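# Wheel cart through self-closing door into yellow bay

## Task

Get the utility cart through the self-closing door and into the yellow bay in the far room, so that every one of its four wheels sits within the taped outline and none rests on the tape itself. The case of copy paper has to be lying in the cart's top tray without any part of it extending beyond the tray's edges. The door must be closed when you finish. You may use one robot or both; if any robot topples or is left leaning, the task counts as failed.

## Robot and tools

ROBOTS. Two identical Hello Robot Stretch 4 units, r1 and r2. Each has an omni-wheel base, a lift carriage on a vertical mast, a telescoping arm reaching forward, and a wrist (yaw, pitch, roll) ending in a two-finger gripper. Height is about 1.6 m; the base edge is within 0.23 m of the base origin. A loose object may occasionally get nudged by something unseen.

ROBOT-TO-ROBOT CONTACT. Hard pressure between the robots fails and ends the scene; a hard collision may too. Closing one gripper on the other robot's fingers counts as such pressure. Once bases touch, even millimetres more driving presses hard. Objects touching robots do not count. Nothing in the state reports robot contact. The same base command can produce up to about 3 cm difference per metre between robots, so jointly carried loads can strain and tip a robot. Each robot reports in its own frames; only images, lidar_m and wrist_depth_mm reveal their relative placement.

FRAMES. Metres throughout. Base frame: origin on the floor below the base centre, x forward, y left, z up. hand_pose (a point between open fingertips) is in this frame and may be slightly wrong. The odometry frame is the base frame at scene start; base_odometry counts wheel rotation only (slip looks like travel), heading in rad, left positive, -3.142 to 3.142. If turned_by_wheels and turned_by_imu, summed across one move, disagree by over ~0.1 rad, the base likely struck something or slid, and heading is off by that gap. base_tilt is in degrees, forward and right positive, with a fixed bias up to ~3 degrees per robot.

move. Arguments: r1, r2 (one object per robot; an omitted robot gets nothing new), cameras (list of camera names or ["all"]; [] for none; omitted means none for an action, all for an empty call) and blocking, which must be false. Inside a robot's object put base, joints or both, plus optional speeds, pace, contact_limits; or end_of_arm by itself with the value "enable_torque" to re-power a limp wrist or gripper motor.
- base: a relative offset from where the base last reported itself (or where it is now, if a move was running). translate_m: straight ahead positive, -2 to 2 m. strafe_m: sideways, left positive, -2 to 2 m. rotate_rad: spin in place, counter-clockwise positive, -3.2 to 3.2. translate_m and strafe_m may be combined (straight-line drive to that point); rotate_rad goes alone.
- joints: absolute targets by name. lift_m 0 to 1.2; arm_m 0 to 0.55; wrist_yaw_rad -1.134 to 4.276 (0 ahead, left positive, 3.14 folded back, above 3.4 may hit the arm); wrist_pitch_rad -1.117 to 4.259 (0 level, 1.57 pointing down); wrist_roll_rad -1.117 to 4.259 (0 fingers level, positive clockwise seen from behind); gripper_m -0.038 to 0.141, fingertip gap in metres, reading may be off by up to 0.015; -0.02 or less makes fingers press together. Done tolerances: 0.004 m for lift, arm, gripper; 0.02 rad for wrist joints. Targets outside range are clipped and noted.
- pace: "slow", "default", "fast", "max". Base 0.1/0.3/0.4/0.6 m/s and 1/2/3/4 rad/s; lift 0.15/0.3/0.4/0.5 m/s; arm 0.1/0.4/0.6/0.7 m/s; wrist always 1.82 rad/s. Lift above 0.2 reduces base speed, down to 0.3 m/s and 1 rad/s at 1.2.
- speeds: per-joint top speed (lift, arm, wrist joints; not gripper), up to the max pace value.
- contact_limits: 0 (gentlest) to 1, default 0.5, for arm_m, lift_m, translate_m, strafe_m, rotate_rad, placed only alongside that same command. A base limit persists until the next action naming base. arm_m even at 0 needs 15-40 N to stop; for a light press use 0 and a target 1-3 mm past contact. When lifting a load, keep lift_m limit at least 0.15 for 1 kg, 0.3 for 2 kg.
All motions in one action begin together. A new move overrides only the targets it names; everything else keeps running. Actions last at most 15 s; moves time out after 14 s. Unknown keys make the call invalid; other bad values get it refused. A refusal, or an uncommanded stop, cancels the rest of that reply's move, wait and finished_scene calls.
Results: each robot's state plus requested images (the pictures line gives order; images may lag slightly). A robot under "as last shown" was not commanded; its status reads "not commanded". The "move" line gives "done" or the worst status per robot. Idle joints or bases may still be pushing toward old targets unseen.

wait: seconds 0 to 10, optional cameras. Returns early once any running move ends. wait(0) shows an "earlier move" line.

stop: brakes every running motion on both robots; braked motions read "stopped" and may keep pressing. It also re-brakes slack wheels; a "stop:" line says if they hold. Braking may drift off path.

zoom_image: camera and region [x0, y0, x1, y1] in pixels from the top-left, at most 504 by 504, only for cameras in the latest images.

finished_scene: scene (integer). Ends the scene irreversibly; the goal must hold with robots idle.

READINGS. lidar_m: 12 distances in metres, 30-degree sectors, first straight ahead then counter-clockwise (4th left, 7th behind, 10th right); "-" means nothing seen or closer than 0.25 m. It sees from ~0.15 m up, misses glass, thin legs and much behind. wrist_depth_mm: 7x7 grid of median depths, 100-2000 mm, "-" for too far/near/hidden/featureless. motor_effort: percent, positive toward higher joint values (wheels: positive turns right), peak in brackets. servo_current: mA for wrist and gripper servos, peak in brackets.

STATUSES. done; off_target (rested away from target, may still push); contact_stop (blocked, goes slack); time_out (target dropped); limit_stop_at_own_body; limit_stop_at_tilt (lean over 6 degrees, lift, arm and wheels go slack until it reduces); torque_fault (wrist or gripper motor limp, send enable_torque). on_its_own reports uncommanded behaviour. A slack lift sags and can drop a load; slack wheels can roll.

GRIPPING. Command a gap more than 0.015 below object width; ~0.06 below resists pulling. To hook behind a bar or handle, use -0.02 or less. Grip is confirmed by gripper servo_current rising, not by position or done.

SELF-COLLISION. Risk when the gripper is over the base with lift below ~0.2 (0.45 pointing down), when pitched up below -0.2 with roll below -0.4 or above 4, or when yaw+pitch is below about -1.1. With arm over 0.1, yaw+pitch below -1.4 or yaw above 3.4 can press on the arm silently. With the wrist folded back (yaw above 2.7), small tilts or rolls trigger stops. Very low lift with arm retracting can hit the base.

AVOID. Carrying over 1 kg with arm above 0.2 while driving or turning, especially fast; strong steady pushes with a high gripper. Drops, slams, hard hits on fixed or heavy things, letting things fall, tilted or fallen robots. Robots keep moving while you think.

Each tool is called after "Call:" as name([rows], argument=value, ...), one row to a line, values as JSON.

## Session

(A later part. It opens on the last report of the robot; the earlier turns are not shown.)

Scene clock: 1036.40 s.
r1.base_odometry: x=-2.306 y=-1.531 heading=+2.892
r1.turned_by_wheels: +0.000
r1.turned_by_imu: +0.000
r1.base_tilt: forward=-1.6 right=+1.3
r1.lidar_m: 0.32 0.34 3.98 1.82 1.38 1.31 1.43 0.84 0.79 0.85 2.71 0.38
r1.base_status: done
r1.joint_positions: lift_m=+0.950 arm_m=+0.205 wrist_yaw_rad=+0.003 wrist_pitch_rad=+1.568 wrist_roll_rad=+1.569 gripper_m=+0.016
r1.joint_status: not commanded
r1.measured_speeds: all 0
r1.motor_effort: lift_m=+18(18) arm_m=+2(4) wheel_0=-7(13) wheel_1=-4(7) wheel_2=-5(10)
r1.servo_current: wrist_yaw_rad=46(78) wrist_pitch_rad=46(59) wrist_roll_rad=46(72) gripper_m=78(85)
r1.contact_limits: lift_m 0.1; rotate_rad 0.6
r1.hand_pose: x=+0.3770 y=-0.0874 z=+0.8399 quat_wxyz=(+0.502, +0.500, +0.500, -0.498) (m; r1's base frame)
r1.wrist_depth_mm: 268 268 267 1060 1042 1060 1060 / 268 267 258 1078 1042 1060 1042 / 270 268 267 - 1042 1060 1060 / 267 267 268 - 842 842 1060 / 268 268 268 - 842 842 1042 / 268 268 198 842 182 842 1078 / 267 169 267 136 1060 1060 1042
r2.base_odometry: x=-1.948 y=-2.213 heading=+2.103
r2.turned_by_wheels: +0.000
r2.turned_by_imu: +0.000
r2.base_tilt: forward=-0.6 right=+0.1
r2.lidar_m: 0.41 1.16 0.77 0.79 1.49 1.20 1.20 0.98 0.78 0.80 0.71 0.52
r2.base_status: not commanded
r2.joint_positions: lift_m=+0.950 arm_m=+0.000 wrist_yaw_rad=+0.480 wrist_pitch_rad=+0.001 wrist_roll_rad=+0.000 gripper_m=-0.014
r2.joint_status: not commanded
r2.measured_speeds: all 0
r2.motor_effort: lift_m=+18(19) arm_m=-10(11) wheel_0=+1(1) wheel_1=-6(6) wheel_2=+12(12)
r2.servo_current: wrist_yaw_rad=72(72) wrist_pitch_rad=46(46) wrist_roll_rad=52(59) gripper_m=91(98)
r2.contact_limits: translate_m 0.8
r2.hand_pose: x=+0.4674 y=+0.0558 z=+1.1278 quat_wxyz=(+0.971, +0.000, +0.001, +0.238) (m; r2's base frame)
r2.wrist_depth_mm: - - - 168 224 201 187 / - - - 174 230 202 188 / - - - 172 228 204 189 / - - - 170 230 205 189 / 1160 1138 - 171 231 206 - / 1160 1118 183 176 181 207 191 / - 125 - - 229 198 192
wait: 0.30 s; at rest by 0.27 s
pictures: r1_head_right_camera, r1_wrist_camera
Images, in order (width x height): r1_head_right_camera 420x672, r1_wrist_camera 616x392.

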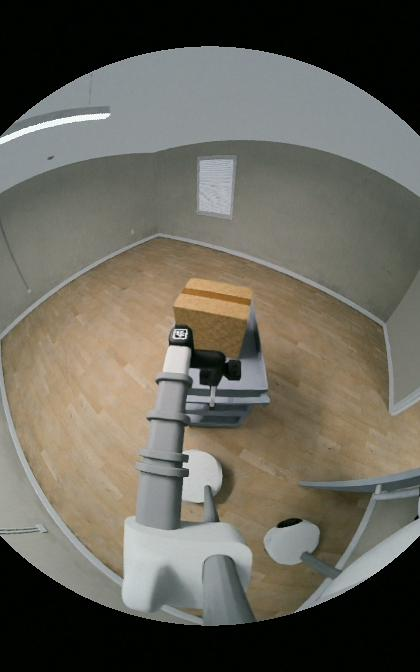

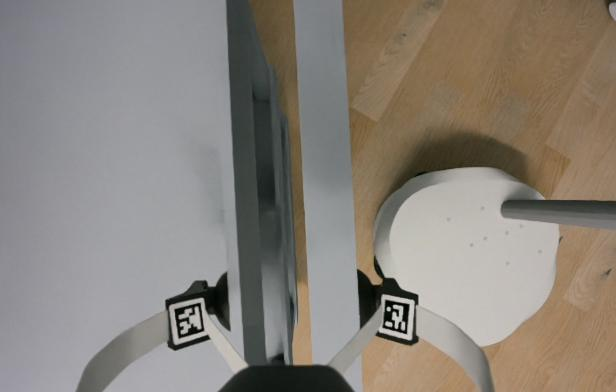

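Call:
move(blocking=false, r1={"base":{"strafe_m":-0.25},"pace":"slow","contact_limits":{"strafe_m":0.6}})

Call:
wait(seconds=5)

Call:
move(blocking=false, r1={"base":{"rotate_rad":0.25},"pace":"slow","contact_limits":{"rotate_rad":0.6}})

Call:
wait(seconds=3)

Call:
wait(seconds=0.3, cameras=["r1_head_right_camera"])

Scene clock: 1047.37 s.
move: r1 moving
r1.base_odometry: x=-2.303 y=-1.517 heading=+2.893
r1.turned_by_wheels: +0.000
r1.turned_by_imu: +0.000
r1.base_tilt: forward=-1.6 right=+1.2
r1.lidar_m: 0.32 0.34 4.00 1.81 1.38 1.32 1.43 0.78 0.75 0.83 2.68 0.36
r1.base_status: strafe_m moving
r1.joint_positions: lift_m=+0.950 arm_m=+0.205 wrist_yaw_rad=+0.003 wrist_pitch_rad=+1.568 wrist_roll_rad=+1.569 gripper_m=+0.016
r1.joint_status: not commanded
r1.measured_speeds: translate_m=+0.000 strafe_m=-0.055 rotate_rad=+0.005 lift_m=+0.000 arm_m=+0.000 wrist_yaw_rad=+0.000 wrist_pitch_rad=+0.000 wrist_roll_rad=+0.000
r1.motor_effort: lift_m=+18(18) arm_m=+4(4) wheel_0=+9(10) wheel_1=-7(8) wheel_2=-1(3)
r1.servo_current: wrist_yaw_rad=46(52) wrist_pitch_rad=39(46) wrist_roll_rad=52(65) gripper_m=78(78)
r1.contact_limits: lift_m 0.1; strafe_m 0.6
r1.hand_pose: x=+0.3770 y=-0.0874 z=+0.8399 quat_wxyz=(+0.502, +0.500, +0.500, -0.498) (m; r1's base frame)
r1.wrist_depth_mm: 267 266 266 1042 1042 1042 1060 / 267 268 258 1042 1060 1060 1060 / 267 266 267 - 1060 1042 1060 / 266 267 265 1060 842 831 1060 / 267 267 268 - 842 854 1042 / 268 267 198 842 183 831 1078 / 270 160 270 136 1060 1060 1042
r2: as last shown
r2.base_tilt: forward=-0.5 right=+0.1
r2.lidar_m: 0.39 1.17 0.77 0.78 1.52 1.23 1.21 0.98 0.79 0.79 0.73 0.51
r2.motor_effort: lift_m=+19(19) arm_m=-10(11) wheel_0=+1(1) wheel_1=-6(6) wheel_2=+12(12)
r2.servo_current: wrist_yaw_rad=72(72) wrist_pitch_rad=39(46) wrist_roll_rad=39(59) gripper_m=85(91)
r2.contact_limits: translate_m 0.8
r2.wrist_depth_mm: - - - 169 225 202 186 / - - - 175 229 202 187 / - - - 172 229 204 189 / - - - 170 229 205 189 / 1138 1138 - 171 231 206 - / 1160 1118 183 175 181 206 191 / - 140 - - 229 198 191
pictures: none

Scene clock: 1050.53 s.
earlier move: r1 done
r1.base_odometry: x=-2.245 y=-1.289 heading=+2.893
r1.turned_by_wheels: +0.000
r1.turned_by_imu: +0.000
r1.base_tilt: forward=-1.6 right=+1.3
r1.lidar_m: 0.26 0.26 4.20 1.98 1.50 1.45 1.55 0.60 0.64 0.61 2.35 0.39
r1.base_status: done
r1.joint_positions: lift_m=+0.950 arm_m=+0.205 wrist_yaw_rad=+0.003 wrist_pitch_rad=+1.576 wrist_roll_rad=+1.567 gripper_m=+0.016
r1.joint_status: not commanded
r1.measured_speeds: all 0
r1.motor_effort: lift_m=+18(18) arm_m=+4(4) wheel_0=+7(15) wheel_1=-1(8) wheel_2=-1(4)
r1.servo_current: wrist_yaw_rad=65(72) wrist_pitch_rad=59(59) wrist_roll_rad=52(65) gripper_m=72(85)
r1.contact_limits: lift_m 0.1; strafe_m 0.6
r1.hand_pose: x=+0.3745 y=-0.0874 z=+0.8399 quat_wxyz=(+0.500, +0.497, +0.503, -0.500) (m; r1's base frame)
r1.wrist_depth_mm: - 260 - 1042 1060 1060 1078 / 259 262 439 1042 1042 1078 1078 / 259 262 241 - 1060 1078 1078 / 260 263 241 - 891 842 1078 / 259 262 263 - 854 854 1078 / 262 262 203 270 178 842 1098 / 262 160 195 227 1060 1060 1078
r2.base_odometry: x=-1.948 y=-2.213 heading=+2.103
r2.turned_by_wheels: +0.000
r2.turned_by_imu: +0.000
r2.base_tilt: forward=-0.6 right=+0.1
r2.lidar_m: 0.42 1.06 0.60 0.76 1.54 1.24 1.22 1.02 0.81 0.79 0.72 0.53
r2.base_status: not commanded
r2.joint_positions: lift_m=+0.950 arm_m=+0.000 wrist_yaw_rad=+0.480 wrist_pitch_rad=+0.001 wrist_roll_rad=+0.000 gripper_m=-0.014
r2.joint_status: not commanded
r2.measured_speeds: all 0
r2.motor_effort: lift_m=+18(19) arm_m=-10(11) wheel_0=+0(1) wheel_1=-5(6) wheel_2=+12(12)
r2.servo_current: wrist_yaw_rad=59(85) wrist_pitch_rad=46(46) wrist_roll_rad=46(59) gripper_m=91(91)
r2.contact_limits: translate_m 0.8
r2.hand_pose: x=+0.4674 y=+0.0558 z=+1.1278 quat_wxyz=(+0.971, +0.000, +0.001, +0.238) (m; r2's base frame)
r2.wrist_depth_mm: - - - 169 224 202 187 / - - - 174 229 202 187 / - - - 172 229 204 189 / 854 - - 170 231 204 190 / - 1078 - 171 231 207 - / 1078 1078 184 176 180 207 191 / - 124 - - 229 198 192
wait: 3.17 of 5 s (r1 has come to rest)
pictures: none

Scene clock: 1051.03 s.
move: r1 moving
r1.base_odometry: x=-2.245 y=-1.289 heading=+3.018
r1.turned_by_wheels: +0.125
r1.turned_by_imu: +0.125
r1.base_tilt: forward=-1.6 right=+1.3
r1.lidar_m: 0.27 0.30 3.57 1.80 1.47 1.47 1.66 0.60 0.58 2.11 2.79 0.37
r1.base_status: rotate_rad moving
r1.joint_positions: lift_m=+0.950 arm_m=+0.205 wrist_yaw_rad=+0.002 wrist_pitch_rad=+1.579 wrist_roll_rad=+1.567 gripper_m=+0.016
r1.joint_status: not commanded
r1.measured_speeds: translate_m=+0.002 strafe_m=+0.002 rotate_rad=+0.492 lift_m=+0.000 arm_m=+0.000 wrist_yaw_rad=-0.011 wrist_pitch_rad=+0.000 wrist_roll_rad=+0.000
r1.motor_effort: lift_m=+18(18) arm_m=+4(4) wheel_0=-6(10) wheel_1=-4(6) wheel_2=-12(12)
r1.servo_current: wrist_yaw_rad=46(65) wrist_pitch_rad=52(59) wrist_roll_rad=59(65) gripper_m=78(85)
r1.contact_limits: lift_m 0.1; rotate_rad 0.6
r1.hand_pose: x=+0.3738 y=-0.0874 z=+0.8399 quat_wxyz=(+0.500, +0.497, +0.503, -0.500) (m; r1's base frame)
r1.wrist_depth_mm: 258 262 1042 - 1042 1098 1078 / 258 262 264 - 1078 1078 1078 / 258 262 263 - 1060 1060 1098 / 260 262 263 1042 854 854 1098 / 259 262 263 1078 854 854 1078 / 262 262 195 1042 181 854 1078 / 258 172 264 277 1060 1060 1078
r2: as last shown
r2.lidar_m: 0.40 1.08 0.61 0.75 1.52 1.24 1.20 0.99 0.81 0.79 0.72 0.53
r2.motor_effort: lift_m=+18(19) arm_m=-10(11) wheel_0=+1(1) wheel_1=-6(6) wheel_2=+12(12)
r2.servo_current: wrist_yaw_rad=72(78) wrist_pitch_rad=39(46) wrist_roll_rad=39(52) gripper_m=85(91)
r2.contact_limits: translate_m 0.8
r2.wrist_depth_mm: - - - 169 225 202 186 / - - - 174 230 202 186 / - - - 172 229 204 189 / 831 - - 170 229 204 190 / - 1098 - 172 230 207 - / 1118 1098 183 176 181 207 191 / - 121 - - 229 198 191
pictures: none

Scene clock: 1051.83 s.
earlier move: r1 done
r1.base_odometry: x=-2.245 y=-1.289 heading=-3.141
r1.turned_by_wheels: +0.124
r1.turned_by_imu: +0.125
r1.base_tilt: forward=-1.6 right=+1.3
r1.lidar_m: 0.32 0.32 2.77 1.67 1.46 1.45 0.66 0.61 0.62 2.10 3.25 0.37
r1.base_status: done
r1.joint_positions: lift_m=+0.950 arm_m=+0.205 wrist_yaw_rad=+0.000 wrist_pitch_rad=+1.579 wrist_roll_rad=+1.569 gripper_m=+0.016
r1.joint_status: not commanded
r1.measured_speeds: all 0
r1.motor_effort: lift_m=+18(18) arm_m=+4(4) wheel_0=-3(10) wheel_1=-2(6) wheel_2=-6(12)
r1.servo_current: wrist_yaw_rad=26(65) wrist_pitch_rad=46(59) wrist_roll_rad=39(65) gripper_m=78(85)
r1.contact_limits: lift_m 0.1; rotate_rad 0.6
r1.hand_pose: x=+0.3737 y=-0.0874 z=+0.8399 quat_wxyz=(+0.498, +0.498, +0.502, -0.502) (m; r1's base frame)
r1.wrist_depth_mm: 262 263 265 1060 1060 1060 1098 / 260 264 264 1042 1060 1098 1060 / 260 262 264 1060 1078 1078 1118 / 260 263 265 1060 854 842 854 / 260 263 265 1042 842 842 1078 / 262 263 196 1060 182 866 1060 / 259 160 264 1060 1060 1078 1060
r2.base_odometry: x=-1.948 y=-2.213 heading=+2.103
r2.turned_by_wheels: +0.000
r2.turned_by_imu: +0.000
r2.base_tilt: forward=-0.6 right=+0.1
r2.lidar_m: 0.42 1.07 0.58 0.72 1.54 1.23 1.22 0.99 0.80 0.78 0.73 0.51
r2.base_status: not commanded
r2.joint_positions: lift_m=+0.950 arm_m=+0.000 wrist_yaw_rad=+0.480 wrist_pitch_rad=+0.001 wrist_roll_rad=+0.000 gripper_m=-0.014
r2.joint_status: not commanded
r2.measured_speeds: all 0
r2.motor_effort: lift_m=+18(19) arm_m=-10(11) wheel_0=+0(1) wheel_1=-5(6) wheel_2=+12(12)
r2.servo_current: wrist_yaw_rad=72(78) wrist_pitch_rad=39(46) wrist_roll_rad=39(59) gripper_m=91(91)
r2.contact_limits: translate_m 0.8
r2.hand_pose: x=+0.4674 y=+0.0558 z=+1.1278 quat_wxyz=(+0.971, +0.000, +0.001, +0.238) (m; r2's base frame)
r2.wrist_depth_mm: - - - 169 224 201 187 / - - - 175 230 203 187 / - - - 172 229 204 189 / 842 - - 170 229 205 190 / - 1118 - 171 231 206 - / 904 1118 184 175 181 206 191 / - 140 - - 229 198 191
wait: 0.80 of 3 s (r1 has come to rest)
pictures: none

Scene clock: 1052.13 s.
r1.base_odometry: x=-2.245 y=-1.289 heading=-3.141
r1.turned_by_wheels: +0.000
r1.turned_by_imu: +0.000
r1.base_tilt: forward=-1.6 right=+1.2
r1.lidar_m: 0.31 0.33 2.75 1.66 1.45 1.47 0.66 0.60 0.58 2.11 3.24 0.36
r1.base_status: done
r1.joint_positions: lift_m=+0.950 arm_m=+0.205 wrist_yaw_rad=+0.000 wrist_pitch_rad=+1.579 wrist_roll_rad=+1.569 gripper_m=+0.016
r1.joint_status: not commanded
r1.measured_speeds: all 0
r1.motor_effort: lift_m=+18(18) arm_m=+4(4) wheel_0=-3(10) wheel_1=-2(6) wheel_2=-6(12)
r1.servo_current: wrist_yaw_rad=46(65) wrist_pitch_rad=46(59) wrist_roll_rad=52(65) gripper_m=72(85)
r1.contact_limits: lift_m 0.1; rotate_rad 0.6
r1.hand_pose: x=+0.3737 y=-0.0874 z=+0.8399 quat_wxyz=(+0.498, +0.498, +0.502, -0.502) (m; r1's base frame)
r1.wrist_depth_mm: 260 263 265 1025 1078 1078 1060 / 260 263 264 1042 1078 1060 1078 / 260 262 264 1042 1060 1078 1078 / 260 263 264 1060 854 854 854 / 262 264 265 1060 854 854 1060 / 260 264 196 1042 182 866 1078 / 260 160 265 1042 1060 1042 1098
r2.base_odometry: x=-1.948 y=-2.213 heading=+2.103
r2.turned_by_wheels: +0.000
r2.turned_by_imu: +0.000
r2.base_tilt: forward=-0.6 right=+0.0
r2.lidar_m: 0.41 1.05 0.60 0.72 1.51 1.23 1.22 1.01 0.80 0.80 0.73 0.51
r2.base_status: not commanded
r2.joint_positions: lift_m=+0.950 arm_m=+0.000 wrist_yaw_rad=+0.480 wrist_pitch_rad=+0.001 wrist_roll_rad=+0.000 gripper_m=-0.014
r2.joint_status: not commanded
r2.measured_speeds: all 0
r2.motor_effort: lift_m=+18(19) arm_m=-10(11) wheel_0=+0(1) wheel_1=-6(6) wheel_2=+12(12)
r2.servo_current: wrist_yaw_rad=59(78) wrist_pitch_rad=39(46) wrist_roll_rad=46(59) gripper_m=91(91)
r2.contact_limits: translate_m 0.8
r2.hand_pose: x=+0.4674 y=+0.0558 z=+1.1278 quat_wxyz=(+0.971, +0.000, +0.001, +0.238) (m; r2's base frame)
r2.wrist_depth_mm: - - - 168 226 201 187 / - - - 175 231 203 187 / - - - 172 229 205 189 / 854 - - 170 230 204 189 / - 1118 - 172 230 207 - / 917 1118 183 176 180 207 191 / - 140 - - 229 197 191
wait: 0.30 s; at rest by 0.27 s
pictures: r1_head_right_camera
Images, in order (width x height): r1_head_right_camera 420x672.

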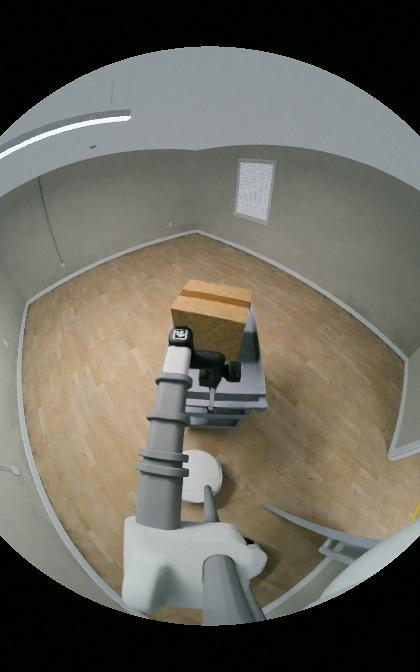

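Call:
move(blocking=false, r1={"base":{"translate_m":0.2,"strafe_m":-0.2},"pace":"slow","contact_limits":{"translate_m":0.6}})

Call:
wait(seconds=5)

Call:
wait(seconds=0.3, cameras=["r1_head_right_camera","r1_wrist_camera"])

Scene clock: 1061.53 s.
move: r1 moving
r1.base_odometry: x=-2.254 y=-1.280 heading=+3.142
r1.turned_by_wheels: +0.000
r1.turned_by_imu: -0.001
r1.base_tilt: forward=-1.6 right=+1.3
r1.lidar_m: 0.30 0.31 2.81 1.69 1.48 1.46 0.65 0.62 0.62 2.11 3.25 0.36
r1.base_status: translate_m moving; strafe_m moving
r1.joint_positions: lift_m=+0.950 arm_m=+0.205 wrist_yaw_rad=-0.001 wrist_pitch_rad=+1.580 wrist_roll_rad=+1.569 gripper_m=+0.016
r1.joint_status: not commanded
r1.measured_speeds: translate_m=+0.035 strafe_m=-0.036 rotate_rad=-0.001 lift_m=+0.000 arm_m=+0.000 wrist_yaw_rad=-0.002 wrist_pitch_rad=+0.006 wrist_roll_rad=+0.000
r1.motor_effort: lift_m=+18(18) arm_m=+4(4) wheel_0=+10(11) wheel_1=-4(5) wheel_2=-11(11)
r1.servo_current: wrist_yaw_rad=52(65) wrist_pitch_rad=59(59) wrist_roll_rad=52(65) gripper_m=72(85)
r1.contact_limits: lift_m 0.1; translate_m 0.6
r1.hand_pose: x=+0.3730 y=-0.0874 z=+0.8399 quat_wxyz=(+0.498, +0.498, +0.502, -0.502) (m; r1's base frame)
r1.wrist_depth_mm: 258 259 262 1060 1078 1078 1078 / 257 260 262 1060 1042 1078 1078 / 258 259 262 1060 1060 1078 1078 / 257 262 264 1060 854 854 1078 / 258 262 264 1042 842 866 1098 / 258 262 194 1060 182 854 1078 / 259 158 263 1060 185 1060 1098
r2: as last shown
r2.lidar_m: 0.41 1.07 0.61 2.97 1.52 1.18 1.20 1.01 0.80 0.79 0.71 0.49
r2.servo_current: wrist_yaw_rad=65(72) wrist_pitch_rad=39(46) wrist_roll_rad=52(52) gripper_m=85(91)
r2.contact_limits: translate_m 0.8
r2.wrist_depth_mm: - - - 168 224 201 186 / - - - 175 229 202 187 / - - - 172 229 204 188 / 842 - - 170 230 204 190 / - 1138 - 171 231 206 - / 1138 1118 185 176 181 206 191 / - 125 - - 229 198 191
pictures: none

Scene clock: 1065.10 s.
earlier move: r1 done
r1.base_odometry: x=-2.445 y=-1.089 heading=-3.141
r1.turned_by_wheels: +0.001
r1.turned_by_imu: +0.000
r1.base_tilt: forward=-1.6 right=+1.2
r1.lidar_m: 0.26 0.26 3.31 1.97 1.73 1.75 0.73 0.60 1.03 1.95 2.95 0.38
r1.base_status: done
r1.joint_positions: lift_m=+0.950 arm_m=+0.205 wrist_yaw_rad=+0.000 wrist_pitch_rad=+1.581 wrist_roll_rad=+1.568 gripper_m=+0.016
r1.joint_status: not commanded
r1.measured_speeds: all 0
r1.motor_effort: lift_m=+18(18) arm_m=+4(4) wheel_0=+6(11) wheel_1=+0(5) wheel_2=-1(12)
r1.servo_current: wrist_yaw_rad=39(72) wrist_pitch_rad=65(72) wrist_roll_rad=78(78) gripper_m=85(85)
r1.contact_limits: lift_m 0.1; translate_m 0.6
r1.hand_pose: x=+0.3730 y=-0.0874 z=+0.8399 quat_wxyz=(+0.498, +0.497, +0.503, -0.502) (m; r1's base frame)
r1.wrist_depth_mm: 262 262 1042 1042 1042 1078 1098 / 259 262 413 1060 1078 1060 1078 / 262 263 246 - 1060 1078 1078 / 260 264 264 - 878 854 1078 / 260 264 264 - 854 854 1098 / 262 264 200 564 179 866 1078 / 263 167 187 229 1060 1060 1098
r2.base_odometry: x=-1.948 y=-2.213 heading=+2.103
r2.turned_by_wheels: +0.000
r2.turned_by_imu: +0.001
r2.base_tilt: forward=-0.6 right=+0.0
r2.lidar_m: 0.41 0.74 0.73 2.98 1.53 1.21 1.20 1.02 0.80 0.79 0.72 0.52
r2.base_status: not commanded
r2.joint_positions: lift_m=+0.950 arm_m=+0.000 wrist_yaw_rad=+0.480 wrist_pitch_rad=+0.001 wrist_roll_rad=+0.000 gripper_m=-0.014
r2.joint_status: not commanded
r2.measured_speeds: all 0
r2.motor_effort: lift_m=+18(19) arm_m=-10(11) wheel_0=+0(1) wheel_1=-6(6) wheel_2=+12(12)
r2.servo_current: wrist_yaw_rad=72(78) wrist_pitch_rad=39(46) wrist_roll_rad=46(65) gripper_m=85(98)
r2.contact_limits: translate_m 0.8
r2.hand_pose: x=+0.4674 y=+0.0558 z=+1.1278 quat_wxyz=(+0.971, +0.000, +0.001, +0.238) (m; r2's base frame)
r2.wrist_depth_mm: - - - 169 225 202 186 / - - - 175 229 202 188 / - - - 172 229 204 189 / - 1060 - 171 229 204 190 / - 1078 - 172 230 206 - / - 621 182 176 181 206 191 / - 609 - - 229 198 191
wait: 3.57 of 5 s (r1 has come to rest)
pictures: none

Scene clock: 1065.40 s.
r1.base_odometry: x=-2.445 y=-1.089 heading=-3.141
r1.turned_by_wheels: +0.000
r1.turned_by_imu: +0.000
r1.base_tilt: forward=-1.6 right=+1.2
r1.lidar_m: 0.25 0.27 3.34 1.99 1.75 1.74 0.74 0.56 1.05 1.95 2.97 0.37
r1.base_status: done
r1.joint_positions: lift_m=+0.950 arm_m=+0.205 wrist_yaw_rad=+0.000 wrist_pitch_rad=+1.581 wrist_roll_rad=+1.568 gripper_m=+0.016
r1.joint_status: not commanded
r1.measured_speeds: all 0
r1.motor_effort: lift_m=+18(18) arm_m=+4(4) wheel_0=+6(11) wheel_1=+0(5) wheel_2=-1(12)
r1.servo_current: wrist_yaw_rad=26(72) wrist_pitch_rad=59(72) wrist_roll_rad=59(78) gripper_m=85(85)
r1.contact_limits: lift_m 0.1; translate_m 0.6
r1.hand_pose: x=+0.3730 y=-0.0874 z=+0.8399 quat_wxyz=(+0.498, +0.497, +0.503, -0.502) (m; r1's base frame)
r1.wrist_depth_mm: 262 262 1060 1060 1078 1060 1078 / 262 262 410 1060 1060 1078 1078 / 260 264 247 - 1078 1078 1078 / 262 263 264 - 878 866 1098 / 260 262 264 - 854 842 1078 / 263 263 199 559 179 854 1078 / 262 166 187 229 1078 1060 1078
r2.base_odometry: x=-1.948 y=-2.213 heading=+2.103
r2.turned_by_wheels: +0.000
r2.turned_by_imu: +0.000
r2.base_tilt: forward=-0.6 right=+0.1
r2.lidar_m: 0.43 0.74 0.73 2.96 1.51 1.22 1.20 1.00 0.80 0.79 0.71 0.52
r2.base_status: not commanded
r2.joint_positions: lift_m=+0.950 arm_m=+0.000 wrist_yaw_rad=+0.480 wrist_pitch_rad=+0.001 wrist_roll_rad=+0.000 gripper_m=-0.014
r2.joint_status: not commanded
r2.measured_speeds: all 0
r2.motor_effort: lift_m=+18(19) arm_m=-10(11) wheel_0=+1(1) wheel_1=-6(6) wheel_2=+12(12)
r2.servo_current: wrist_yaw_rad=72(78) wrist_pitch_rad=39(46) wrist_roll_rad=52(65) gripper_m=85(98)
r2.contact_limits: translate_m 0.8
r2.hand_pose: x=+0.4674 y=+0.0558 z=+1.1278 quat_wxyz=(+0.971, +0.000, +0.001, +0.238) (m; r2's base frame)
r2.wrist_depth_mm: - - - 169 225 201 186 / - - - 174 230 202 187 / - - - 172 229 204 188 / - 1042 - 170 229 205 190 / - 1078 - 172 230 206 - / - 621 182 176 180 207 190 / - 609 - - 229 197 191
wait: 0.30 s; at rest by 0.27 s
pictures: r1_head_right_camera, r1_wrist_camera
Images, in order (width x height): r1_head_right_camera 420x672, r1_wrist_camera 616x392.

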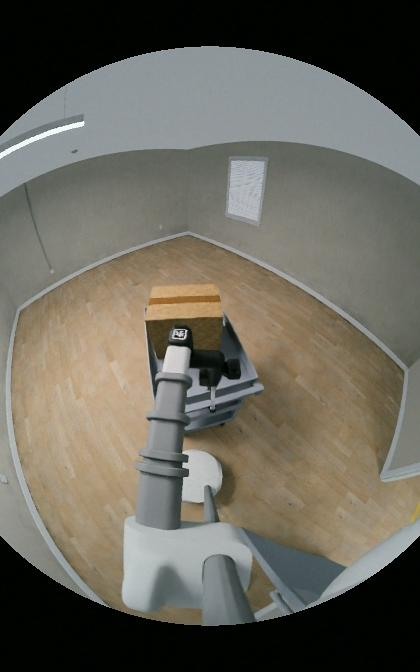

